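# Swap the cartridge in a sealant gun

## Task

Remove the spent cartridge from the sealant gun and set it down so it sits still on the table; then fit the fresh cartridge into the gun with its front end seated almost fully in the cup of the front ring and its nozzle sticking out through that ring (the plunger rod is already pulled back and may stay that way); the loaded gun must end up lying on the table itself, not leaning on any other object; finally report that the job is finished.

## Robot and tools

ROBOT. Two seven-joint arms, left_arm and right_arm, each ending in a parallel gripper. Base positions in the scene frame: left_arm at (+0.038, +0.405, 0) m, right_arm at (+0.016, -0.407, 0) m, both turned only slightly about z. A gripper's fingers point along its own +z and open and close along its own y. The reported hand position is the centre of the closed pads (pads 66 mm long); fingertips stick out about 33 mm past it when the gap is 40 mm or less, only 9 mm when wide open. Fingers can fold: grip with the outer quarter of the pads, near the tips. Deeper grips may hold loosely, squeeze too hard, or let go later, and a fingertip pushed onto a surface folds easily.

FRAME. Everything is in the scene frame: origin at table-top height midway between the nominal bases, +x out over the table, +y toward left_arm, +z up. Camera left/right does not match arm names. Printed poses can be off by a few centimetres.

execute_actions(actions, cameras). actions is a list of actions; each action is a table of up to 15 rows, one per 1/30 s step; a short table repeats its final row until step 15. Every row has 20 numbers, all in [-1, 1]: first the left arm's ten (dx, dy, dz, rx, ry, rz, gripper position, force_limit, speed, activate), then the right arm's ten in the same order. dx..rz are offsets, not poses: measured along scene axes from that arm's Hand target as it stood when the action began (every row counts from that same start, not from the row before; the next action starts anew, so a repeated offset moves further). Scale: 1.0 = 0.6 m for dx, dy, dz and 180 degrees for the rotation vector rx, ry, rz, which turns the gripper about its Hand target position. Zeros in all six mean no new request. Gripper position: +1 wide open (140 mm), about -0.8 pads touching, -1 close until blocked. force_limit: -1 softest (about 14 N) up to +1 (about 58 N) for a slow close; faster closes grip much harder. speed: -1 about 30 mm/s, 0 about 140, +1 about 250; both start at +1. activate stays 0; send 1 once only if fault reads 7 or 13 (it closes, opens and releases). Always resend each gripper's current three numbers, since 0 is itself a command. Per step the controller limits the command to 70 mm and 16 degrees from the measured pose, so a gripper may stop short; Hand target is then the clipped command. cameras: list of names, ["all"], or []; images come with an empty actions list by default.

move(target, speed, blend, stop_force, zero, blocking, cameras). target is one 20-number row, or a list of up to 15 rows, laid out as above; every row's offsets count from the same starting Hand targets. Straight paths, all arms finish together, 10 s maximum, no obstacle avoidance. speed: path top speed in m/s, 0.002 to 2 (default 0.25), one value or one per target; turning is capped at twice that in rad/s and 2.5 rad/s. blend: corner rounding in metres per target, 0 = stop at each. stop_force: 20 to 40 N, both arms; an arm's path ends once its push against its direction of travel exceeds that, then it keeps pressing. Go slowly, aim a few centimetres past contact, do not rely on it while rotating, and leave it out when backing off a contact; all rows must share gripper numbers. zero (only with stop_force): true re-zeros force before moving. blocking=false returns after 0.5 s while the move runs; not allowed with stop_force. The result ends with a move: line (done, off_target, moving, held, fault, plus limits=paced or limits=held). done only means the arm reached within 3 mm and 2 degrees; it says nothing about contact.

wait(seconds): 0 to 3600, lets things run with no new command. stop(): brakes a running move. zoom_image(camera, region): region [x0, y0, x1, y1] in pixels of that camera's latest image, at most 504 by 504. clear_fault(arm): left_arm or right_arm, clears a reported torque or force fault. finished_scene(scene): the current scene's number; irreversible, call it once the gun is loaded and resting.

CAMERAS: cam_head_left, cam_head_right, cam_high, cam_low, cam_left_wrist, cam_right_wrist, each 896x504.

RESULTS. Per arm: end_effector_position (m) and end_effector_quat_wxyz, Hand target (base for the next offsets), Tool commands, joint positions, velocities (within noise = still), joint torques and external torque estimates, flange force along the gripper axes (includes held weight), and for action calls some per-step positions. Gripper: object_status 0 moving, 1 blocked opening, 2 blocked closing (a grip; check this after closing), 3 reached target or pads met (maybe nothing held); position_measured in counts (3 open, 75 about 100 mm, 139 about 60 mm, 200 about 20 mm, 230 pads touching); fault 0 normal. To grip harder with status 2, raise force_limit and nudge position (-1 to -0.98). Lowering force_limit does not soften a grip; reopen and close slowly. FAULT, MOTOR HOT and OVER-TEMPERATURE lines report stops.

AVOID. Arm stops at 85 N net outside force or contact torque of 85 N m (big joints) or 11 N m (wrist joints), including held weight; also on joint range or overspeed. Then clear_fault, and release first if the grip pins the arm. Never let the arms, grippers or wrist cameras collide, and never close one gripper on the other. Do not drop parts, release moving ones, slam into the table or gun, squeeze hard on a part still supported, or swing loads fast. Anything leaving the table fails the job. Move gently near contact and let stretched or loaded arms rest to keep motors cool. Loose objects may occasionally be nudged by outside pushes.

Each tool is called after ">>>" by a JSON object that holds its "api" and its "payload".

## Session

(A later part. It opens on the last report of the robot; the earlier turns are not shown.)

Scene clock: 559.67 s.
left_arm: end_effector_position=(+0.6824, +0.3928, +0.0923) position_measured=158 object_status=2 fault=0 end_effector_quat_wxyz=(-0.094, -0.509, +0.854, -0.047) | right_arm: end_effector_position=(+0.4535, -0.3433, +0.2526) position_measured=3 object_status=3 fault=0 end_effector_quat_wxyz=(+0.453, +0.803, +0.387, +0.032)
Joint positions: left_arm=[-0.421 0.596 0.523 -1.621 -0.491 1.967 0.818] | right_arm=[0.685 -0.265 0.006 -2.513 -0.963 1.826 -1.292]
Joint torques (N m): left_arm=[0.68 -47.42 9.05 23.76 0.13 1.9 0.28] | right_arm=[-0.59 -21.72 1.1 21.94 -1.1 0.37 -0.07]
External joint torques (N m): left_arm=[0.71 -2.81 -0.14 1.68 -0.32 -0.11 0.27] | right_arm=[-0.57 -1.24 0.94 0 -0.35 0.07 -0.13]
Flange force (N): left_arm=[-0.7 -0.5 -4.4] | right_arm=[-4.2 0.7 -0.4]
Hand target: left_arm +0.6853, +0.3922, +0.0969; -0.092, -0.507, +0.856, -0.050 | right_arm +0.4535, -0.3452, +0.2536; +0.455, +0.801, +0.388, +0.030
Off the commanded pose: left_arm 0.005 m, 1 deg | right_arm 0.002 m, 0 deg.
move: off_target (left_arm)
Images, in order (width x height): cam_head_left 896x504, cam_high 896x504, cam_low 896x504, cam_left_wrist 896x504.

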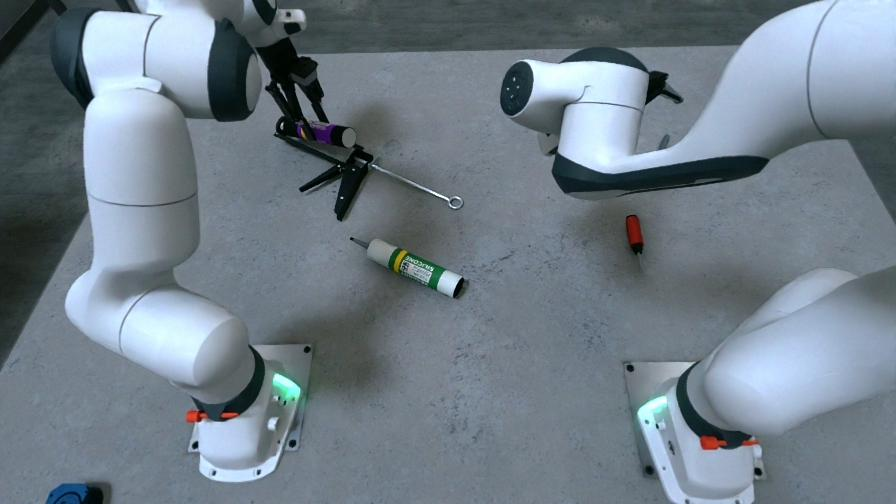

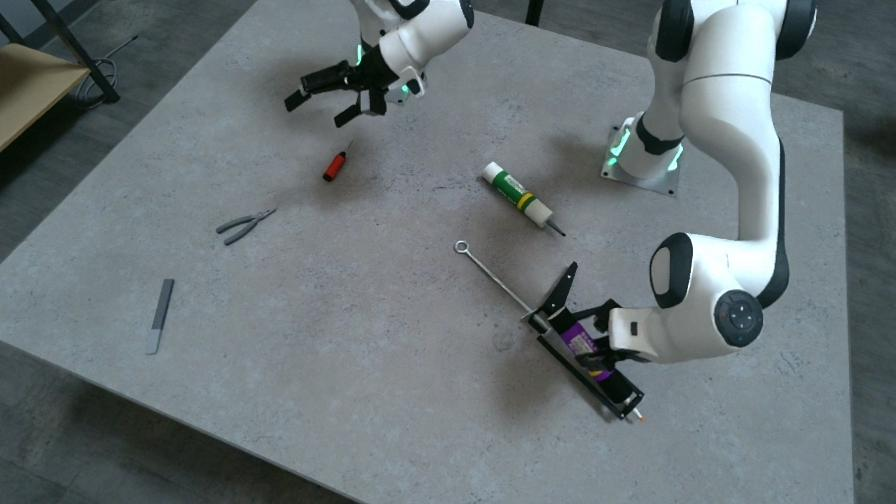

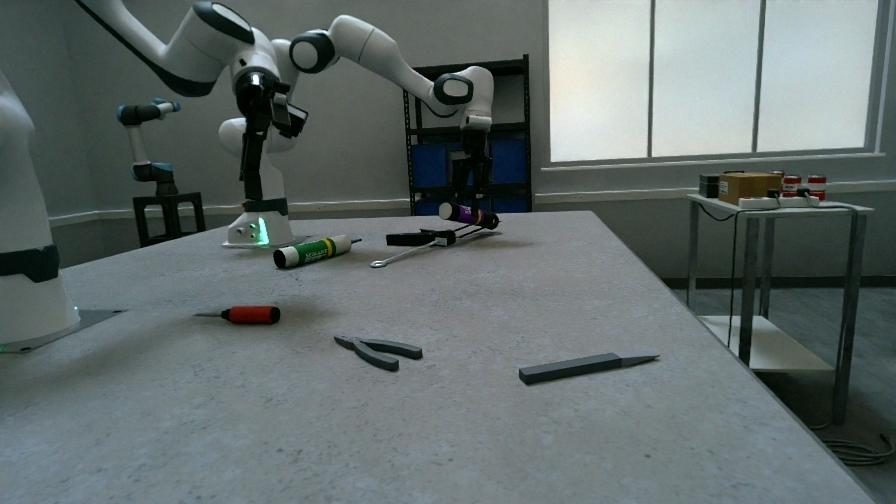

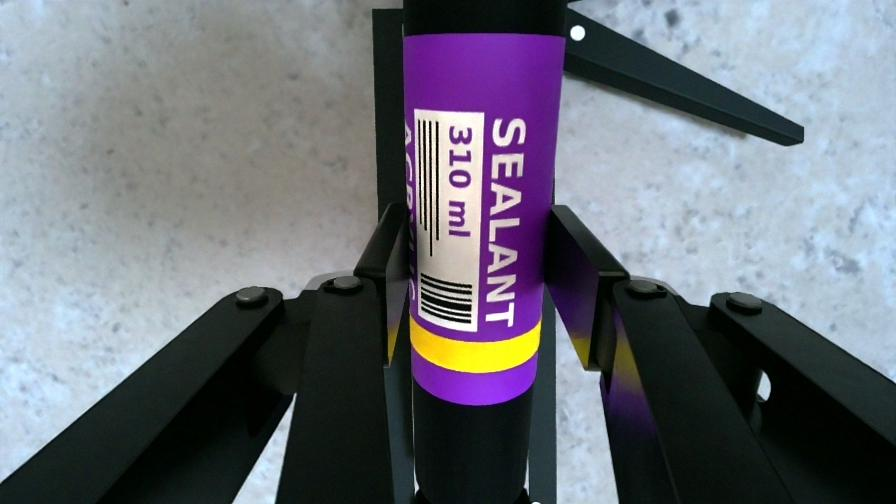

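>>> {"api": "move", "payload": {"target": [[0.0063,0.0117,-0.0033,0,0,0,-1,-0.1,-1,0,0,0,0,0,0,0,1,1,1,0]], "speed": 0.03, "cameras": ["cam_left_wrist","cam_low","cam_high","cam_head_left"]}}

>>> {"api": "zoom_image", "payload": {"camera": "cam_low", "region": [430, 200, 510, 250]}}

>>> {"api": "zoom_image", "payload": {"camera": "cam_head_left", "region": [265, 105, 340, 155]}}

>>> {"api": "zoom_image", "payload": {"camera": "cam_high", "region": [580, 350, 670, 430]}}

Scene clock: 583.33 s.
left_arm: end_effector_position=(+0.6863, +0.3997, +0.0904) position_measured=158 object_status=2 fault=0 end_effector_quat_wxyz=(-0.094, -0.509, +0.854, -0.047) | right_arm: end_effector_position=(+0.4535, -0.3433, +0.2526) position_measured=3 object_status=3 fault=0 end_effector_quat_wxyz=(+0.453, +0.803, +0.387, +0.032)
Joint positions: left_arm=[-0.4 0.611 0.515 -1.6 -0.491 1.961 0.826] | right_arm=[0.685 -0.265 0.006 -2.513 -0.963 1.826 -1.292]
Joint velocities: left_arm=[0 0 -0.002 0.001 -0.001 -0.001 0.004] | right_arm=[within noise]
Joint torques (N m): left_arm=[0.62 -47.93 8.91 23.65 0.13 1.87 0.24] | right_arm=[-0.5 -21.68 1.07 21.95 -1.1 0.36 -0.1]
External joint torques (N m): left_arm=[0.58 -2.88 -0.36 1.63 -0.33 -0.12 0.23] | right_arm=[-0.57 -1.28 0.82 0.11 -0.36 0.05 -0.17]
Flange force (N): left_arm=[-0.2 -0.3 -4.3] | right_arm=[-4.1 1.0 -0.5]
Hand target: left_arm +0.6891, +0.3992, +0.0949; -0.092, -0.507, +0.856, -0.050 | right_arm +0.4535, -0.3452, +0.2536; +0.455, +0.801, +0.388, +0.030
Off the commanded pose: left_arm 0.005 m, 1 deg | right_arm 0.002 m, 0 deg.
move: off_target (left_arm)
Images, in order (width x height): cam_head_left 896x504, cam_high 896x504, cam_low 896x504, cam_left_wrist 896x504.

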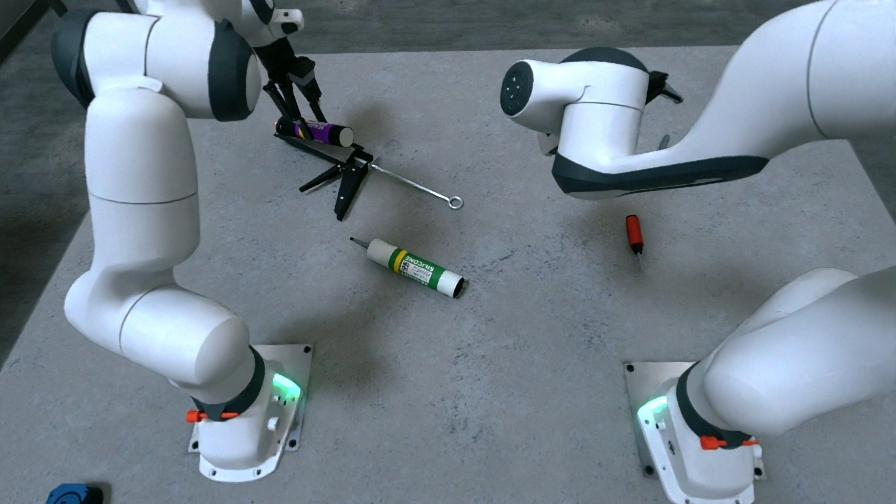

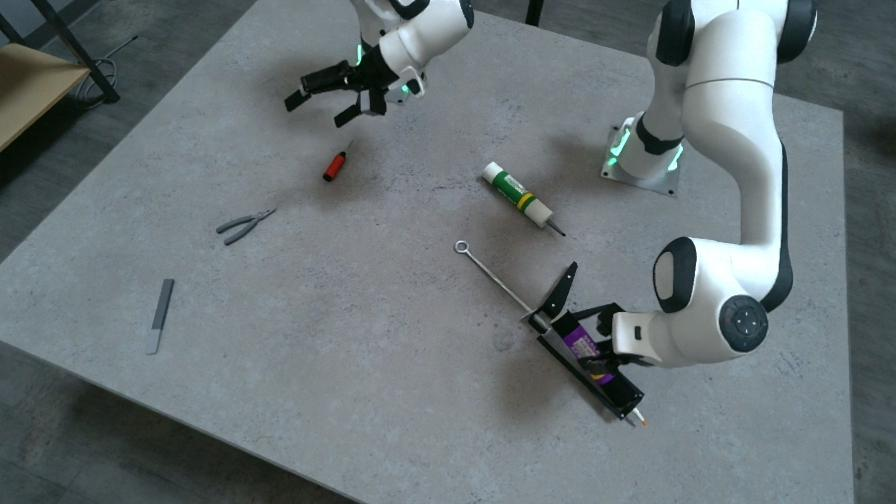

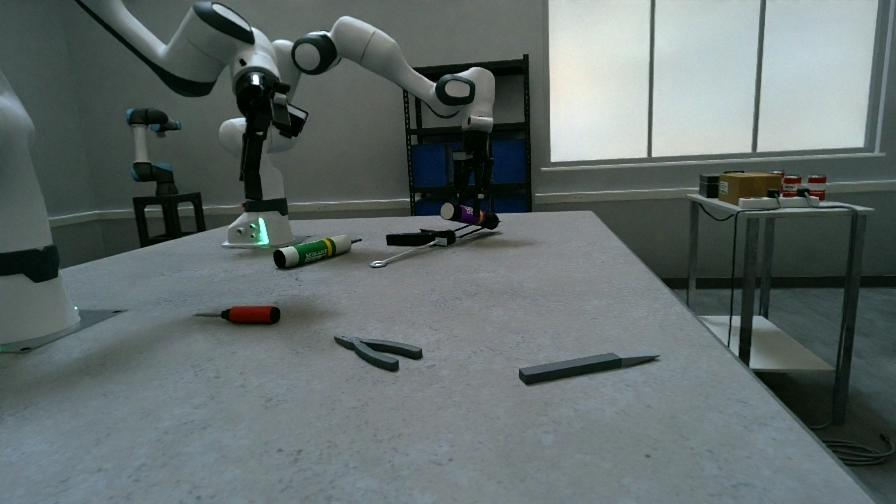

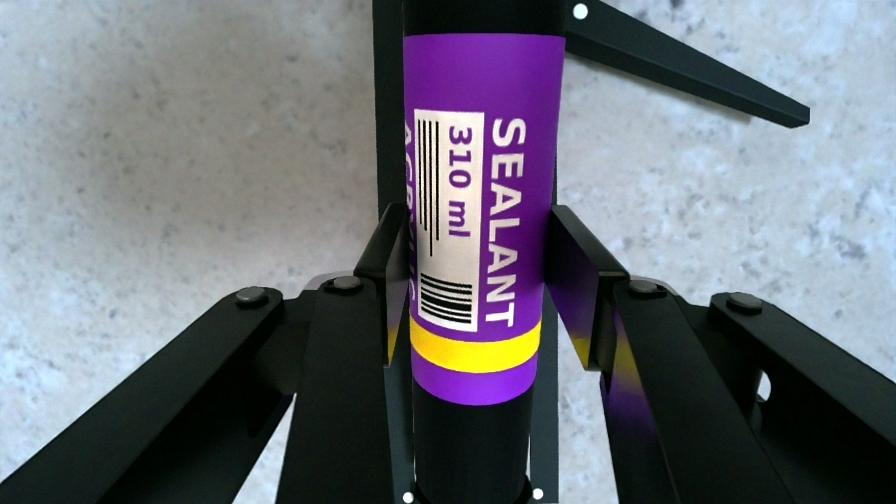

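Scaled by 6.300 from the camera's image (finer frame: 1280x720).

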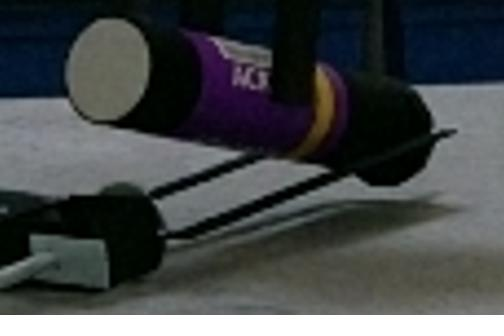

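Scaled by 6.720 from the camera's image (finer frame: 1280x720).

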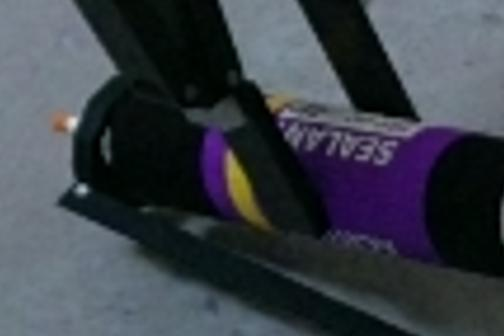

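Scaled by 5.600 from the camera's image (finer frame: 1280x720).

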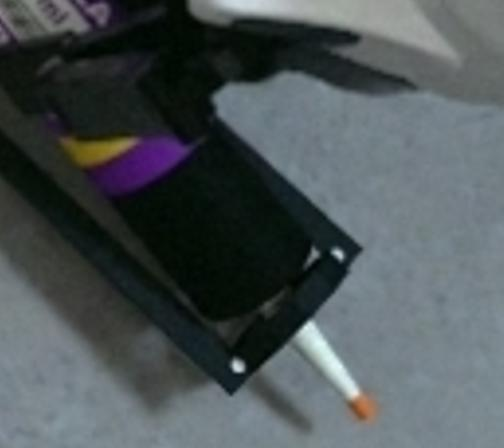

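>>> {"api": "move", "payload": {"target": [[0.0047,0.0088,0,0,0,0,-1,-0.1,-1,0,0,0,0,0,0,0,1,1,1,0]], "speed": 0.03, "cameras": ["cam_left_wrist","cam_low","cam_high","cam_head_left"]}}

>>> {"api": "zoom_image", "payload": {"camera": "cam_low", "region": [430, 200, 510, 250]}}

>>> {"api": "zoom_image", "payload": {"camera": "cam_head_left", "region": [265, 105, 340, 155]}}

>>> {"api": "zoom_image", "payload": {"camera": "cam_high", "region": [580, 350, 670, 430]}}

>>> {"api": "zoom_image", "payload": {"camera": "cam_left_wrist", "region": [360, 400, 580, 504]}}

Scene clock: 640.27 s.
left_arm: end_effector_position=(+0.6889, +0.4039, +0.0903) position_measured=158 object_status=2 fault=0 end_effector_quat_wxyz=(-0.095, -0.509, +0.854, -0.048) | right_arm: end_effector_position=(+0.4535, -0.3433, +0.2526) position_measured=3 object_status=3 fault=0 end_effector_quat_wxyz=(+0.453, +0.803, +0.387, +0.032)
Joint positions: left_arm=[-0.387 0.62 0.51 -1.584 -0.491 1.953 0.83] | right_arm=[0.685 -0.265 0.006 -2.513 -0.963 1.826 -1.292]
Joint velocities: left_arm=[0.003 0.001 -0.004 0.004 0.001 -0.003 0.004] | right_arm=[within noise]
Joint torques (N m): left_arm=[1.15 -48.17 9.73 24.31 0.21 1.96 0.27] | right_arm=[-0.62 -21.69 1.04 21.89 -1.1 0.38 -0.06]
External joint torques (N m): left_arm=[1.17 -2.72 0.49 2.24 -0.24 -0.03 0.26] | right_arm=[-0.64 -1.26 0.84 0.01 -0.36 0.08 -0.13]
Flange force (N): left_arm=[-3.0 -2.9 -5.3] | right_arm=[-4.2 0.8 -0.2]
Hand target: left_arm +0.6919, +0.4045, +0.0949; -0.092, -0.507, +0.856, -0.050 | right_arm +0.4535, -0.3452, +0.2536; +0.455, +0.801, +0.388, +0.030
Off the commanded pose: left_arm 0.006 m, 1 deg | right_arm 0.002 m, 0 deg.
move: off_target (left_arm)
Images, in order (width x height): cam_head_left 896x504, cam_high 896x504, cam_low 896x504, cam_left_wrist 896x504.

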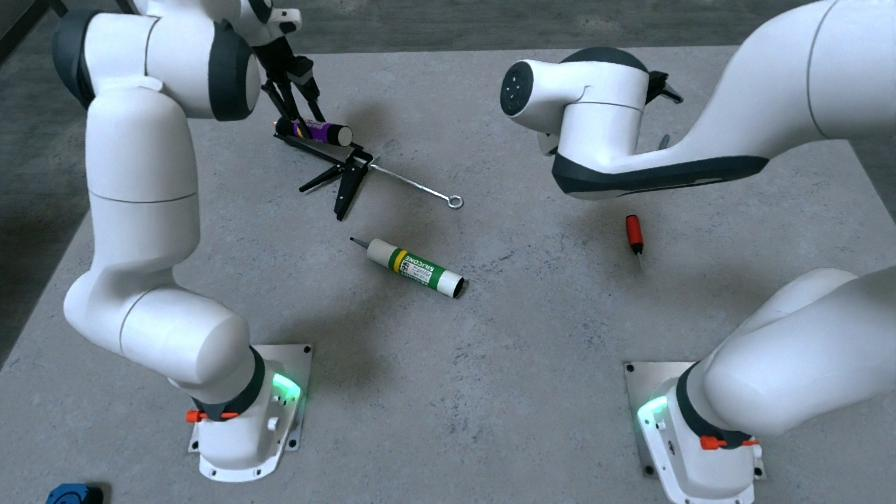

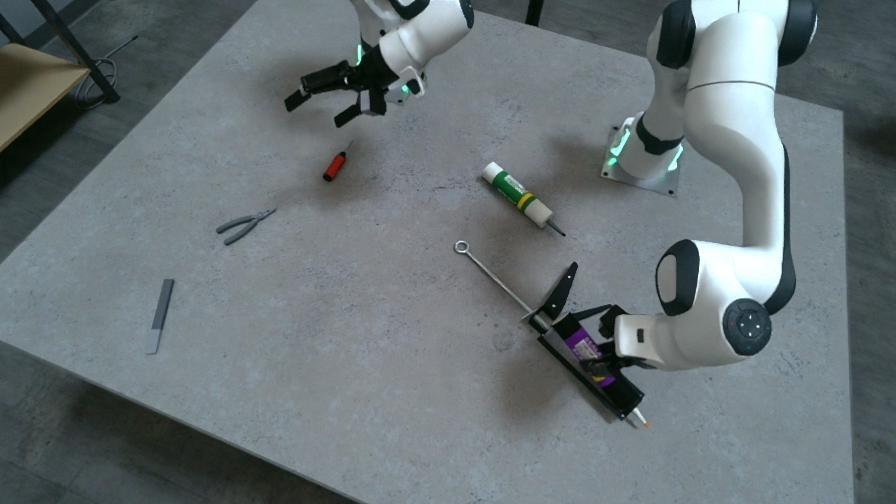

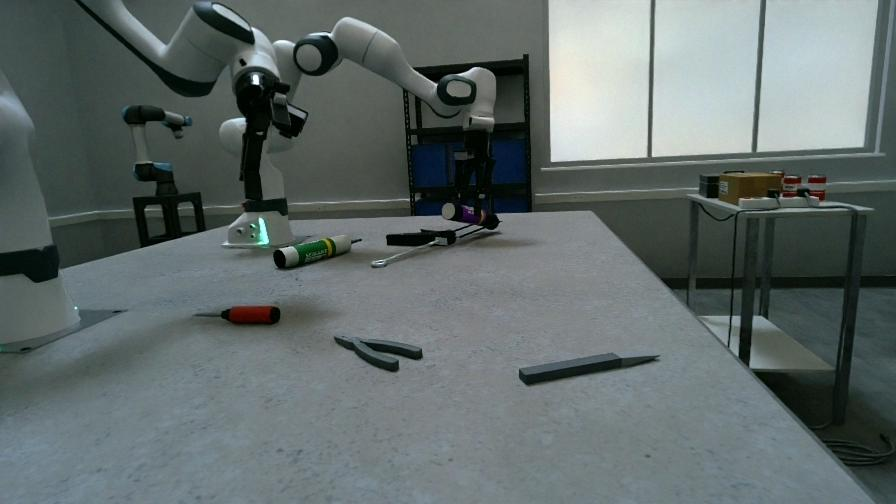

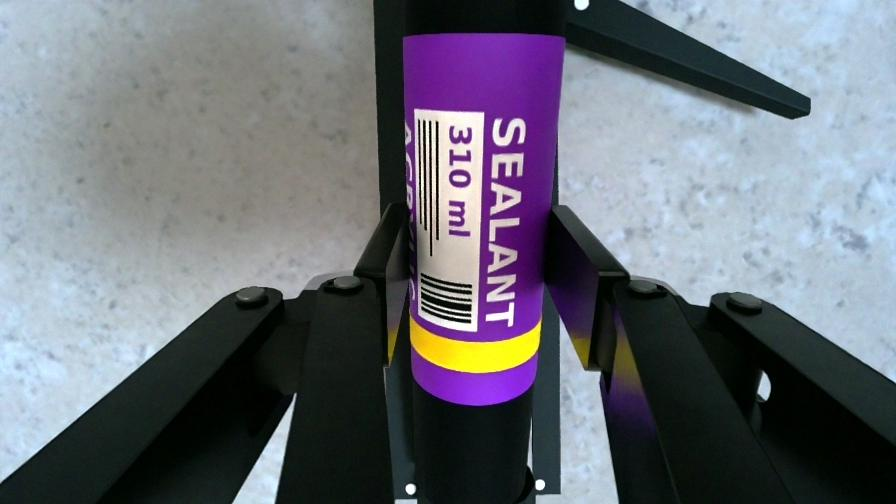

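Scaled by 6.300 from the camera's image (finer frame: 1280x720).

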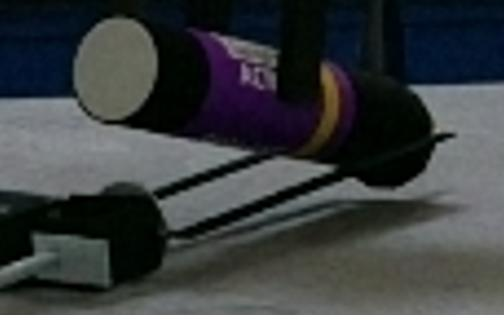

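Scaled by 6.720 from the camera's image (finer frame: 1280x720).

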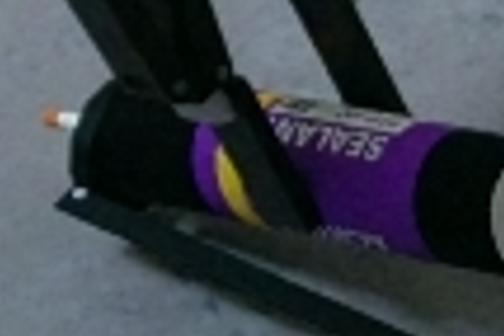

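Scaled by 5.600 from the camera's image (finer frame: 1280x720).

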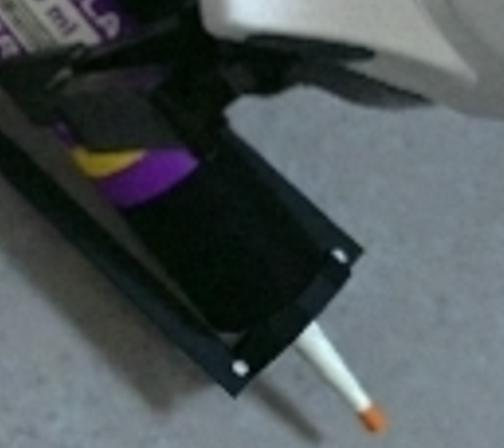

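Scaled by 2.291 from the camera's image (finer frame: 1280x720).

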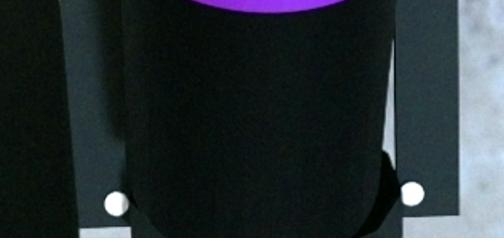

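>>> {"api": "move", "payload": {"target": [[-0.0042,-0.0033,0.0006,0,0,0,-1,-0.1,-1,0,0,0,0,0,0,0,1,1,1,0],[0.0006,0.0057,0.0006,0,0,0,-1,-0.1,-1,0,0,0,0,0,0,0,1,1,1,0]], "speed": 0.02, "cameras": ["cam_left_wrist","cam_low","cam_high","cam_head_left"]}}

>>> {"api": "zoom_image", "payload": {"camera": "cam_low", "region": [430, 200, 510, 250]}}

>>> {"api": "zoom_image", "payload": {"camera": "cam_head_left", "region": [265, 105, 340, 155]}}

>>> {"api": "zoom_image", "payload": {"camera": "cam_high", "region": [580, 350, 670, 430]}}

>>> {"api": "zoom_image", "payload": {"camera": "cam_left_wrist", "region": [360, 400, 580, 504]}}

Scene clock: 655.90 s.
left_arm: end_effector_position=(+0.6889, +0.4065, +0.0904) position_measured=158 object_status=2 fault=0 end_effector_quat_wxyz=(-0.096, -0.509, +0.854, -0.048) | right_arm: end_effector_position=(+0.4535, -0.3433, +0.2526) position_measured=3 object_status=3 fault=0 end_effector_quat_wxyz=(+0.453, +0.803, +0.387, +0.032)
Joint positions: left_arm=[-0.38 0.621 0.508 -1.581 -0.491 1.949 0.833] | right_arm=[0.685 -0.265 0.006 -2.513 -0.963 1.826 -1.292]
Joint velocities: left_arm=[0.001 -0.001 -0.002 0.004 -0.001 -0.003 -0.001] | right_arm=[within noise]
Joint torques (N m): left_arm=[1.42 -48.29 9.4 23.95 0.29 2.18 0.31] | right_arm=[-0.61 -21.71 1 21.92 -1.11 0.37 -0.1]
External joint torques (N m): left_arm=[1.42 -2.43 0.1 1.69 -0.16 0.17 0.31] | right_arm=[-0.56 -1.23 0.88 0.03 -0.37 0.08 -0.16]
Flange force (N): left_arm=[-2.5 -1.3 -3.9] | right_arm=[-4.1 0.8 -0.4]
Hand target: left_arm +0.6922, +0.4079, +0.0953; -0.092, -0.507, +0.856, -0.050 | right_arm +0.4535, -0.3452, +0.2536; +0.455, +0.801, +0.388, +0.030
Off the commanded pose: left_arm 0.006 m, 1 deg | right_arm 0.002 m, 0 deg.
move: off_target (left_arm)
Images, in order (width x height): cam_head_left 896x504, cam_high 896x504, cam_low 896x504, cam_left_wrist 896x504.

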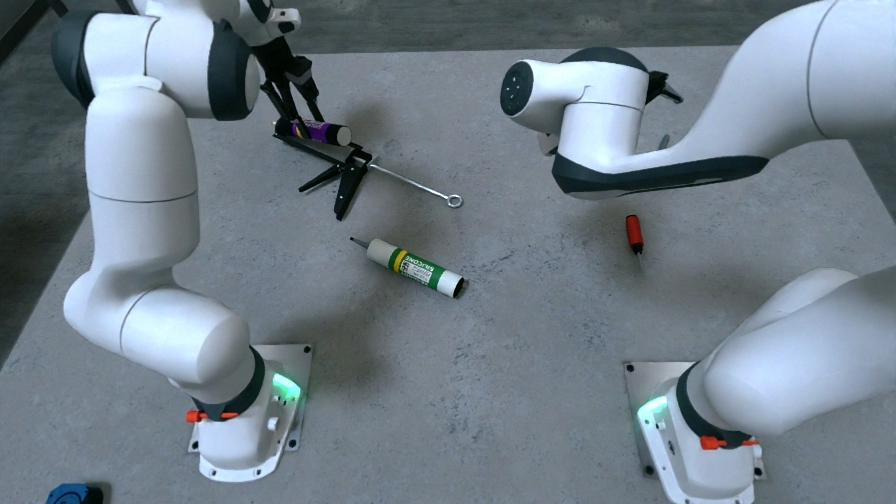

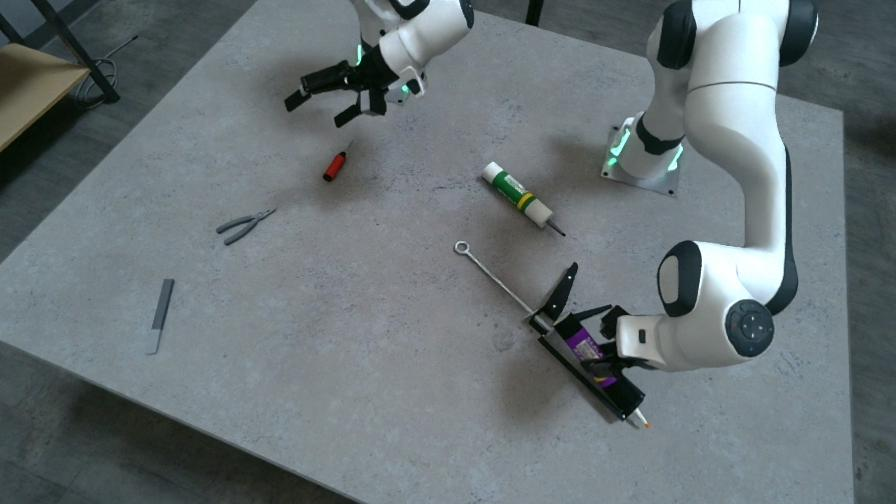

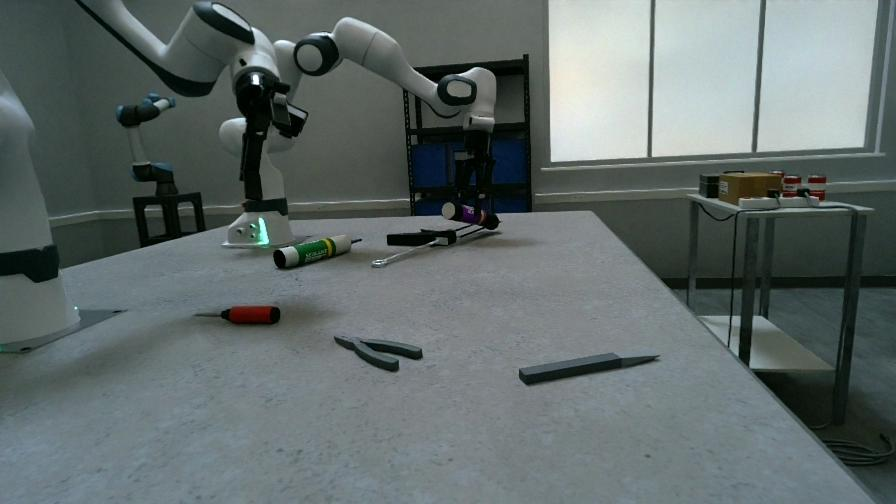

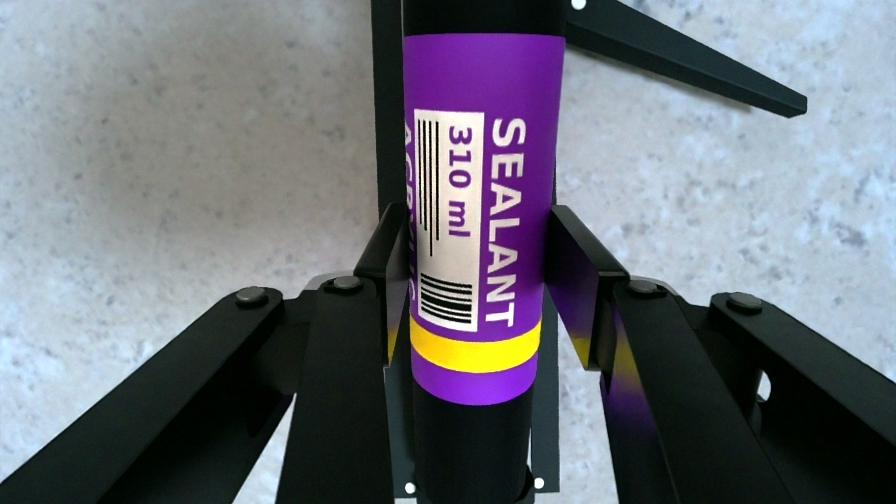

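Scaled by 6.300 from the camera's image (finer frame: 1280x720).

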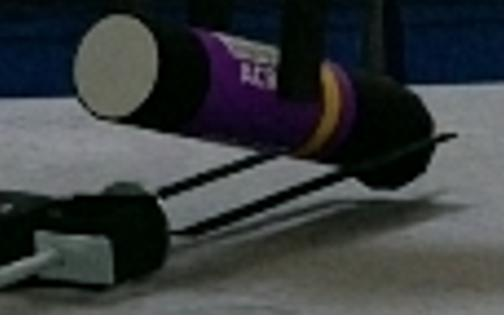

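Scaled by 6.720 from the camera's image (finer frame: 1280x720).

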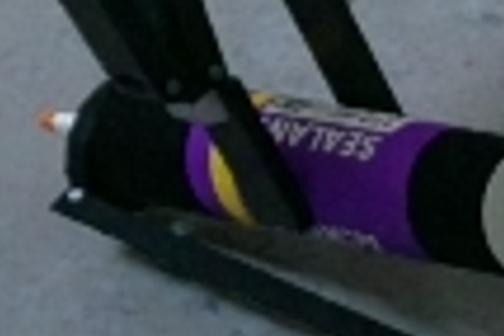

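Scaled by 5.600 from the camera's image (finer frame: 1280x720).

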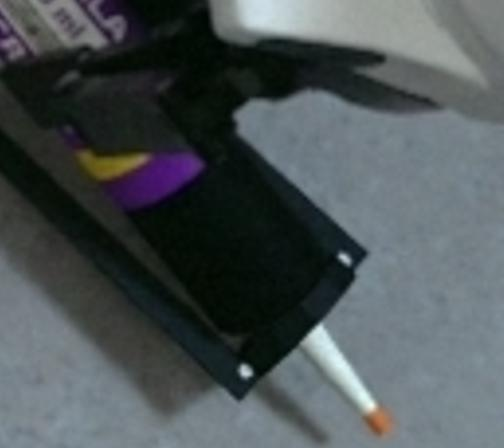

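Scaled by 2.291 from the camera's image (finer frame: 1280x720).

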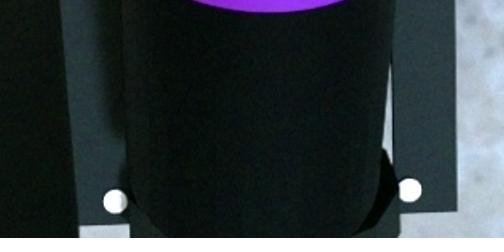

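>>> {"api": "zoom_image", "payload": {"camera": "cam_head_left", "region": [268, 110, 300, 142]}}

>>> {"api": "zoom_image", "payload": {"camera": "cam_low", "region": [475, 205, 510, 235]}}

>>> {"api": "zoom_image", "payload": {"camera": "cam_high", "region": [605, 380, 655, 430]}}

>>> {"api": "zoom_image", "payload": {"camera": "cam_left_wrist", "region": [400, 440, 560, 504]}}

Scaled by 15.750 from the camera's image (finer frame: 1280x720).

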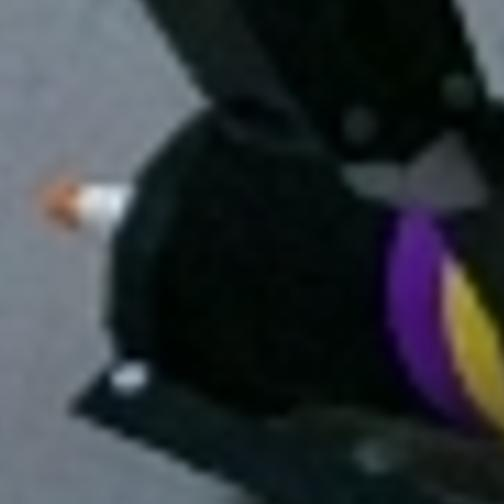

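Scaled by 14.400 from the camera's image (finer frame: 1280x720).

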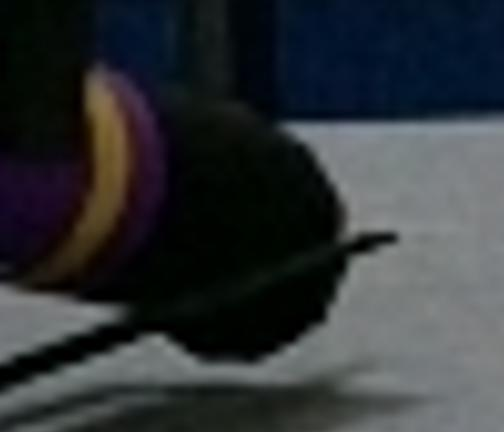

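Scaled by 10.080 from the camera's image (finer frame: 1280x720).

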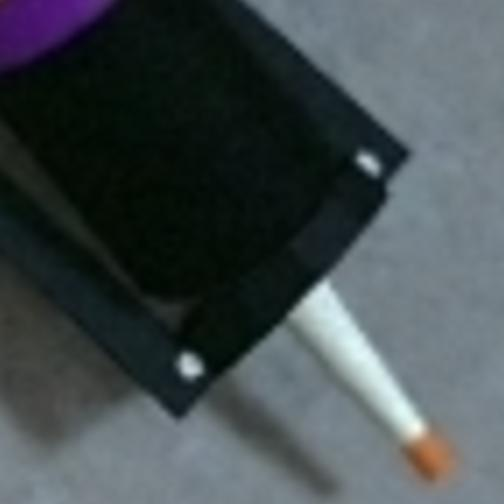

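Scaled by 3.150 from the camera's image (finer frame: 1280x720).

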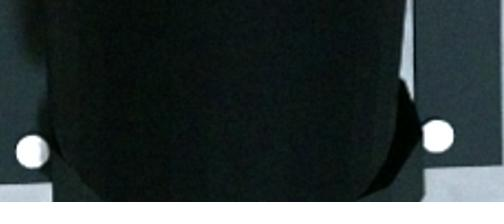

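>>> {"api": "move", "payload": {"target": [[-0.0031,-0.0059,0,0,0,0,-1,-0.1,-1,0,0,0,0,0,0,0,1,1,1,0],[-0.0031,-0.0059,-0.008,0,0,0,-1,-0.1,-1,0,0,0,0,0,0,0,1,1,1,0]], "speed": 0.02, "cameras": ["cam_left_wrist","cam_low","cam_high","cam_head_left"]}}

>>> {"api": "zoom_image", "payload": {"camera": "cam_head_left", "region": [268, 110, 300, 142]}}

>>> {"api": "zoom_image", "payload": {"camera": "cam_low", "region": [475, 205, 510, 235]}}

>>> {"api": "zoom_image", "payload": {"camera": "cam_high", "region": [605, 380, 655, 430]}}

>>> {"api": "zoom_image", "payload": {"camera": "cam_left_wrist", "region": [400, 440, 560, 504]}}

Scene clock: 706.60 s.
left_arm: end_effector_position=(+0.6866, +0.4042, +0.0868) position_measured=158 object_status=2 fault=0 end_effector_quat_wxyz=(-0.096, -0.508, +0.854, -0.047) | right_arm: end_effector_position=(+0.4535, -0.3433, +0.2526) position_measured=3 object_status=3 fault=0 end_effector_quat_wxyz=(+0.453, +0.803, +0.387, +0.032)
Joint positions: left_arm=[-0.385 0.62 0.507 -1.592 -0.491 1.957 0.834] | right_arm=[0.685 -0.265 0.006 -2.513 -0.963 1.826 -1.292]
Joint velocities: left_arm=[0 -0.001 0.001 -0.001 -0.001 0.004 0] | right_arm=[within noise]
Joint torques (N m): left_arm=[0.31 -48.25 8.85 22.92 0.12 2.16 0.27] | right_arm=[-0.56 -21.69 1.06 21.86 -1.09 0.35 -0.04]
External joint torques (N m): left_arm=[0.26 -2.49 -0.49 0.73 -0.33 0.15 0.26] | right_arm=[-0.56 -1.23 0.88 -0.05 -0.34 0.05 -0.11]
Flange force (N): left_arm=[2.2 3.2 -2.2] | right_arm=[-4.3 0.6 -0.4]
Hand target: left_arm +0.6904, +0.4043, +0.0905; -0.092, -0.507, +0.856, -0.050 | right_arm +0.4535, -0.3452, +0.2536; +0.455, +0.801, +0.388, +0.030
Off the commanded pose: left_arm 0.005 m, 1 deg | right_arm 0.002 m, 0 deg.
move: off_target (left_arm)
Images, in order (width x height): cam_head_left 896x504, cam_high 896x504, cam_low 896x504, cam_left_wrist 896x504.

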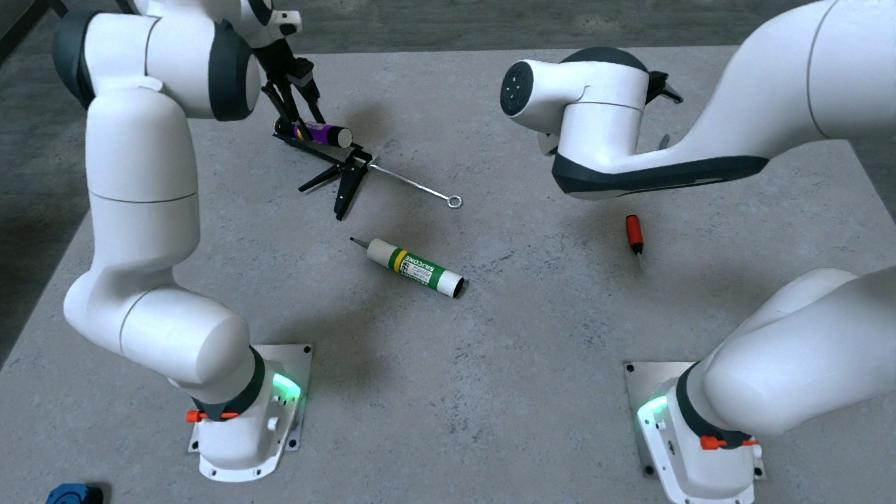

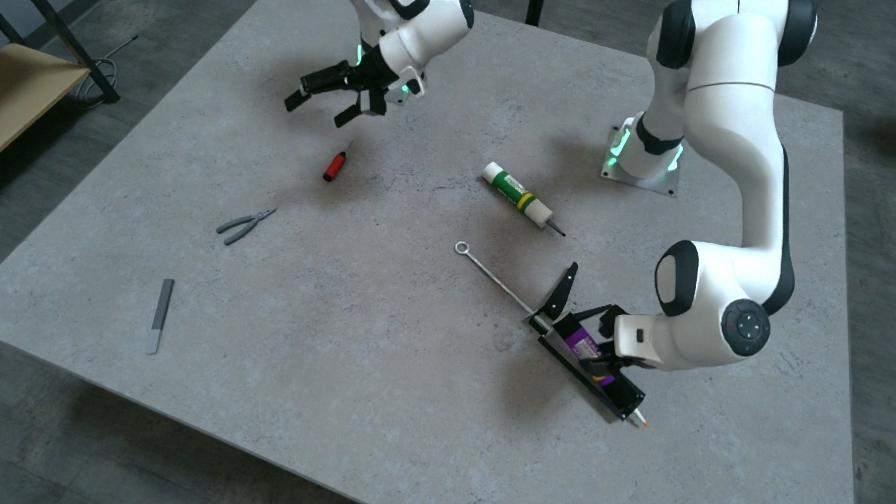

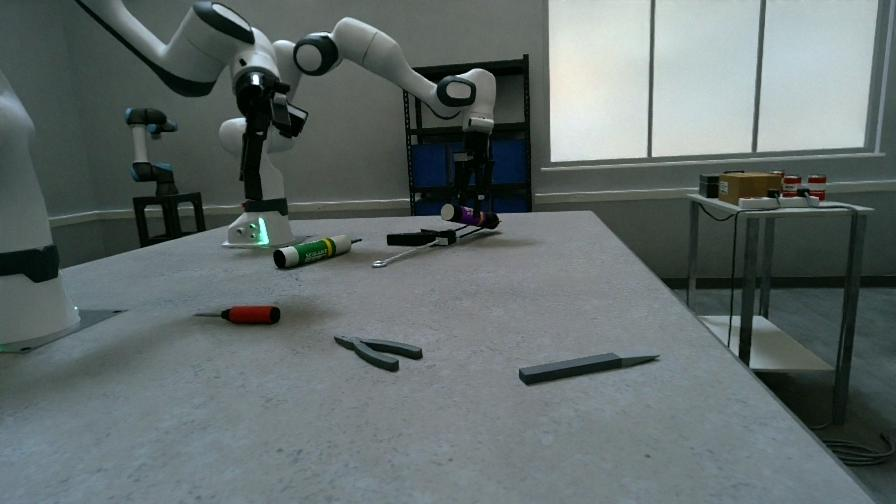

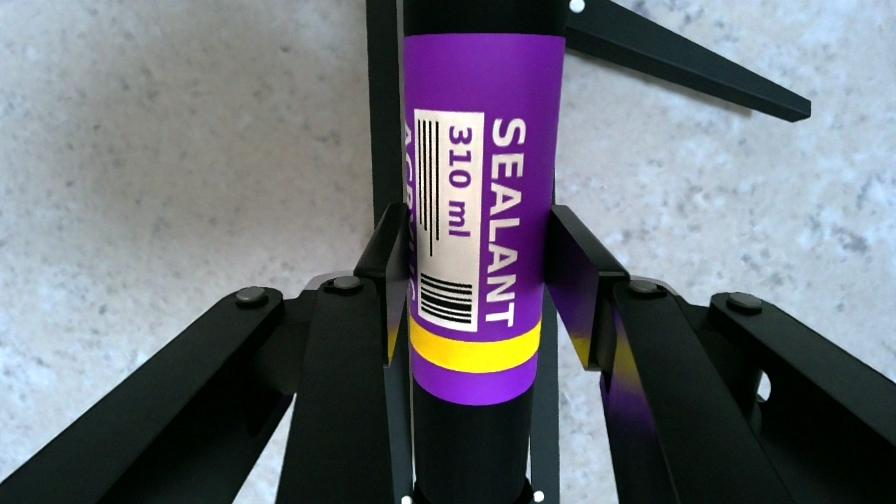

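Scaled by 15.750 from the camera's image (finer frame: 1280x720).

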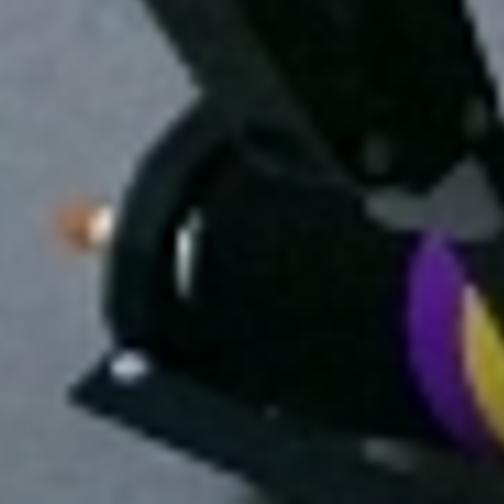

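Scaled by 14.400 from the camera's image (finer frame: 1280x720).

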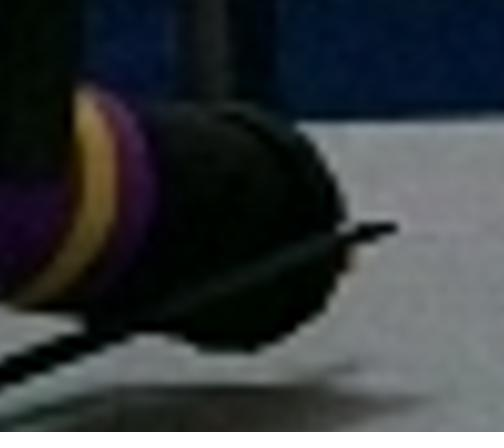

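Scaled by 10.080 from the camera's image (finer frame: 1280x720).

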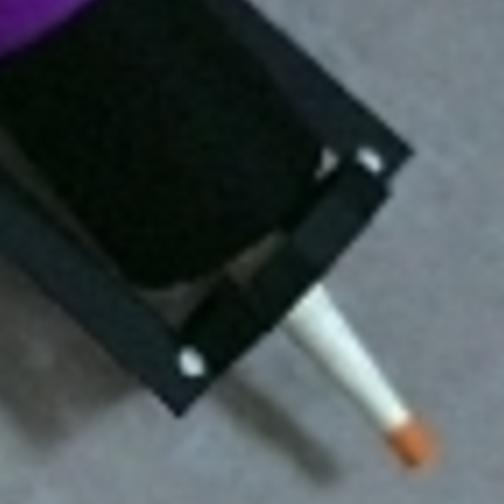

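Scaled by 3.150 from the camera's image (finer frame: 1280x720).

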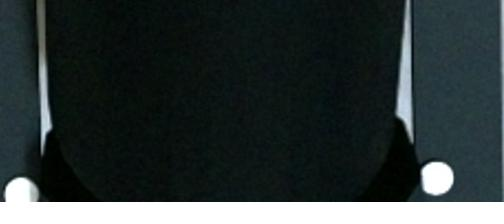

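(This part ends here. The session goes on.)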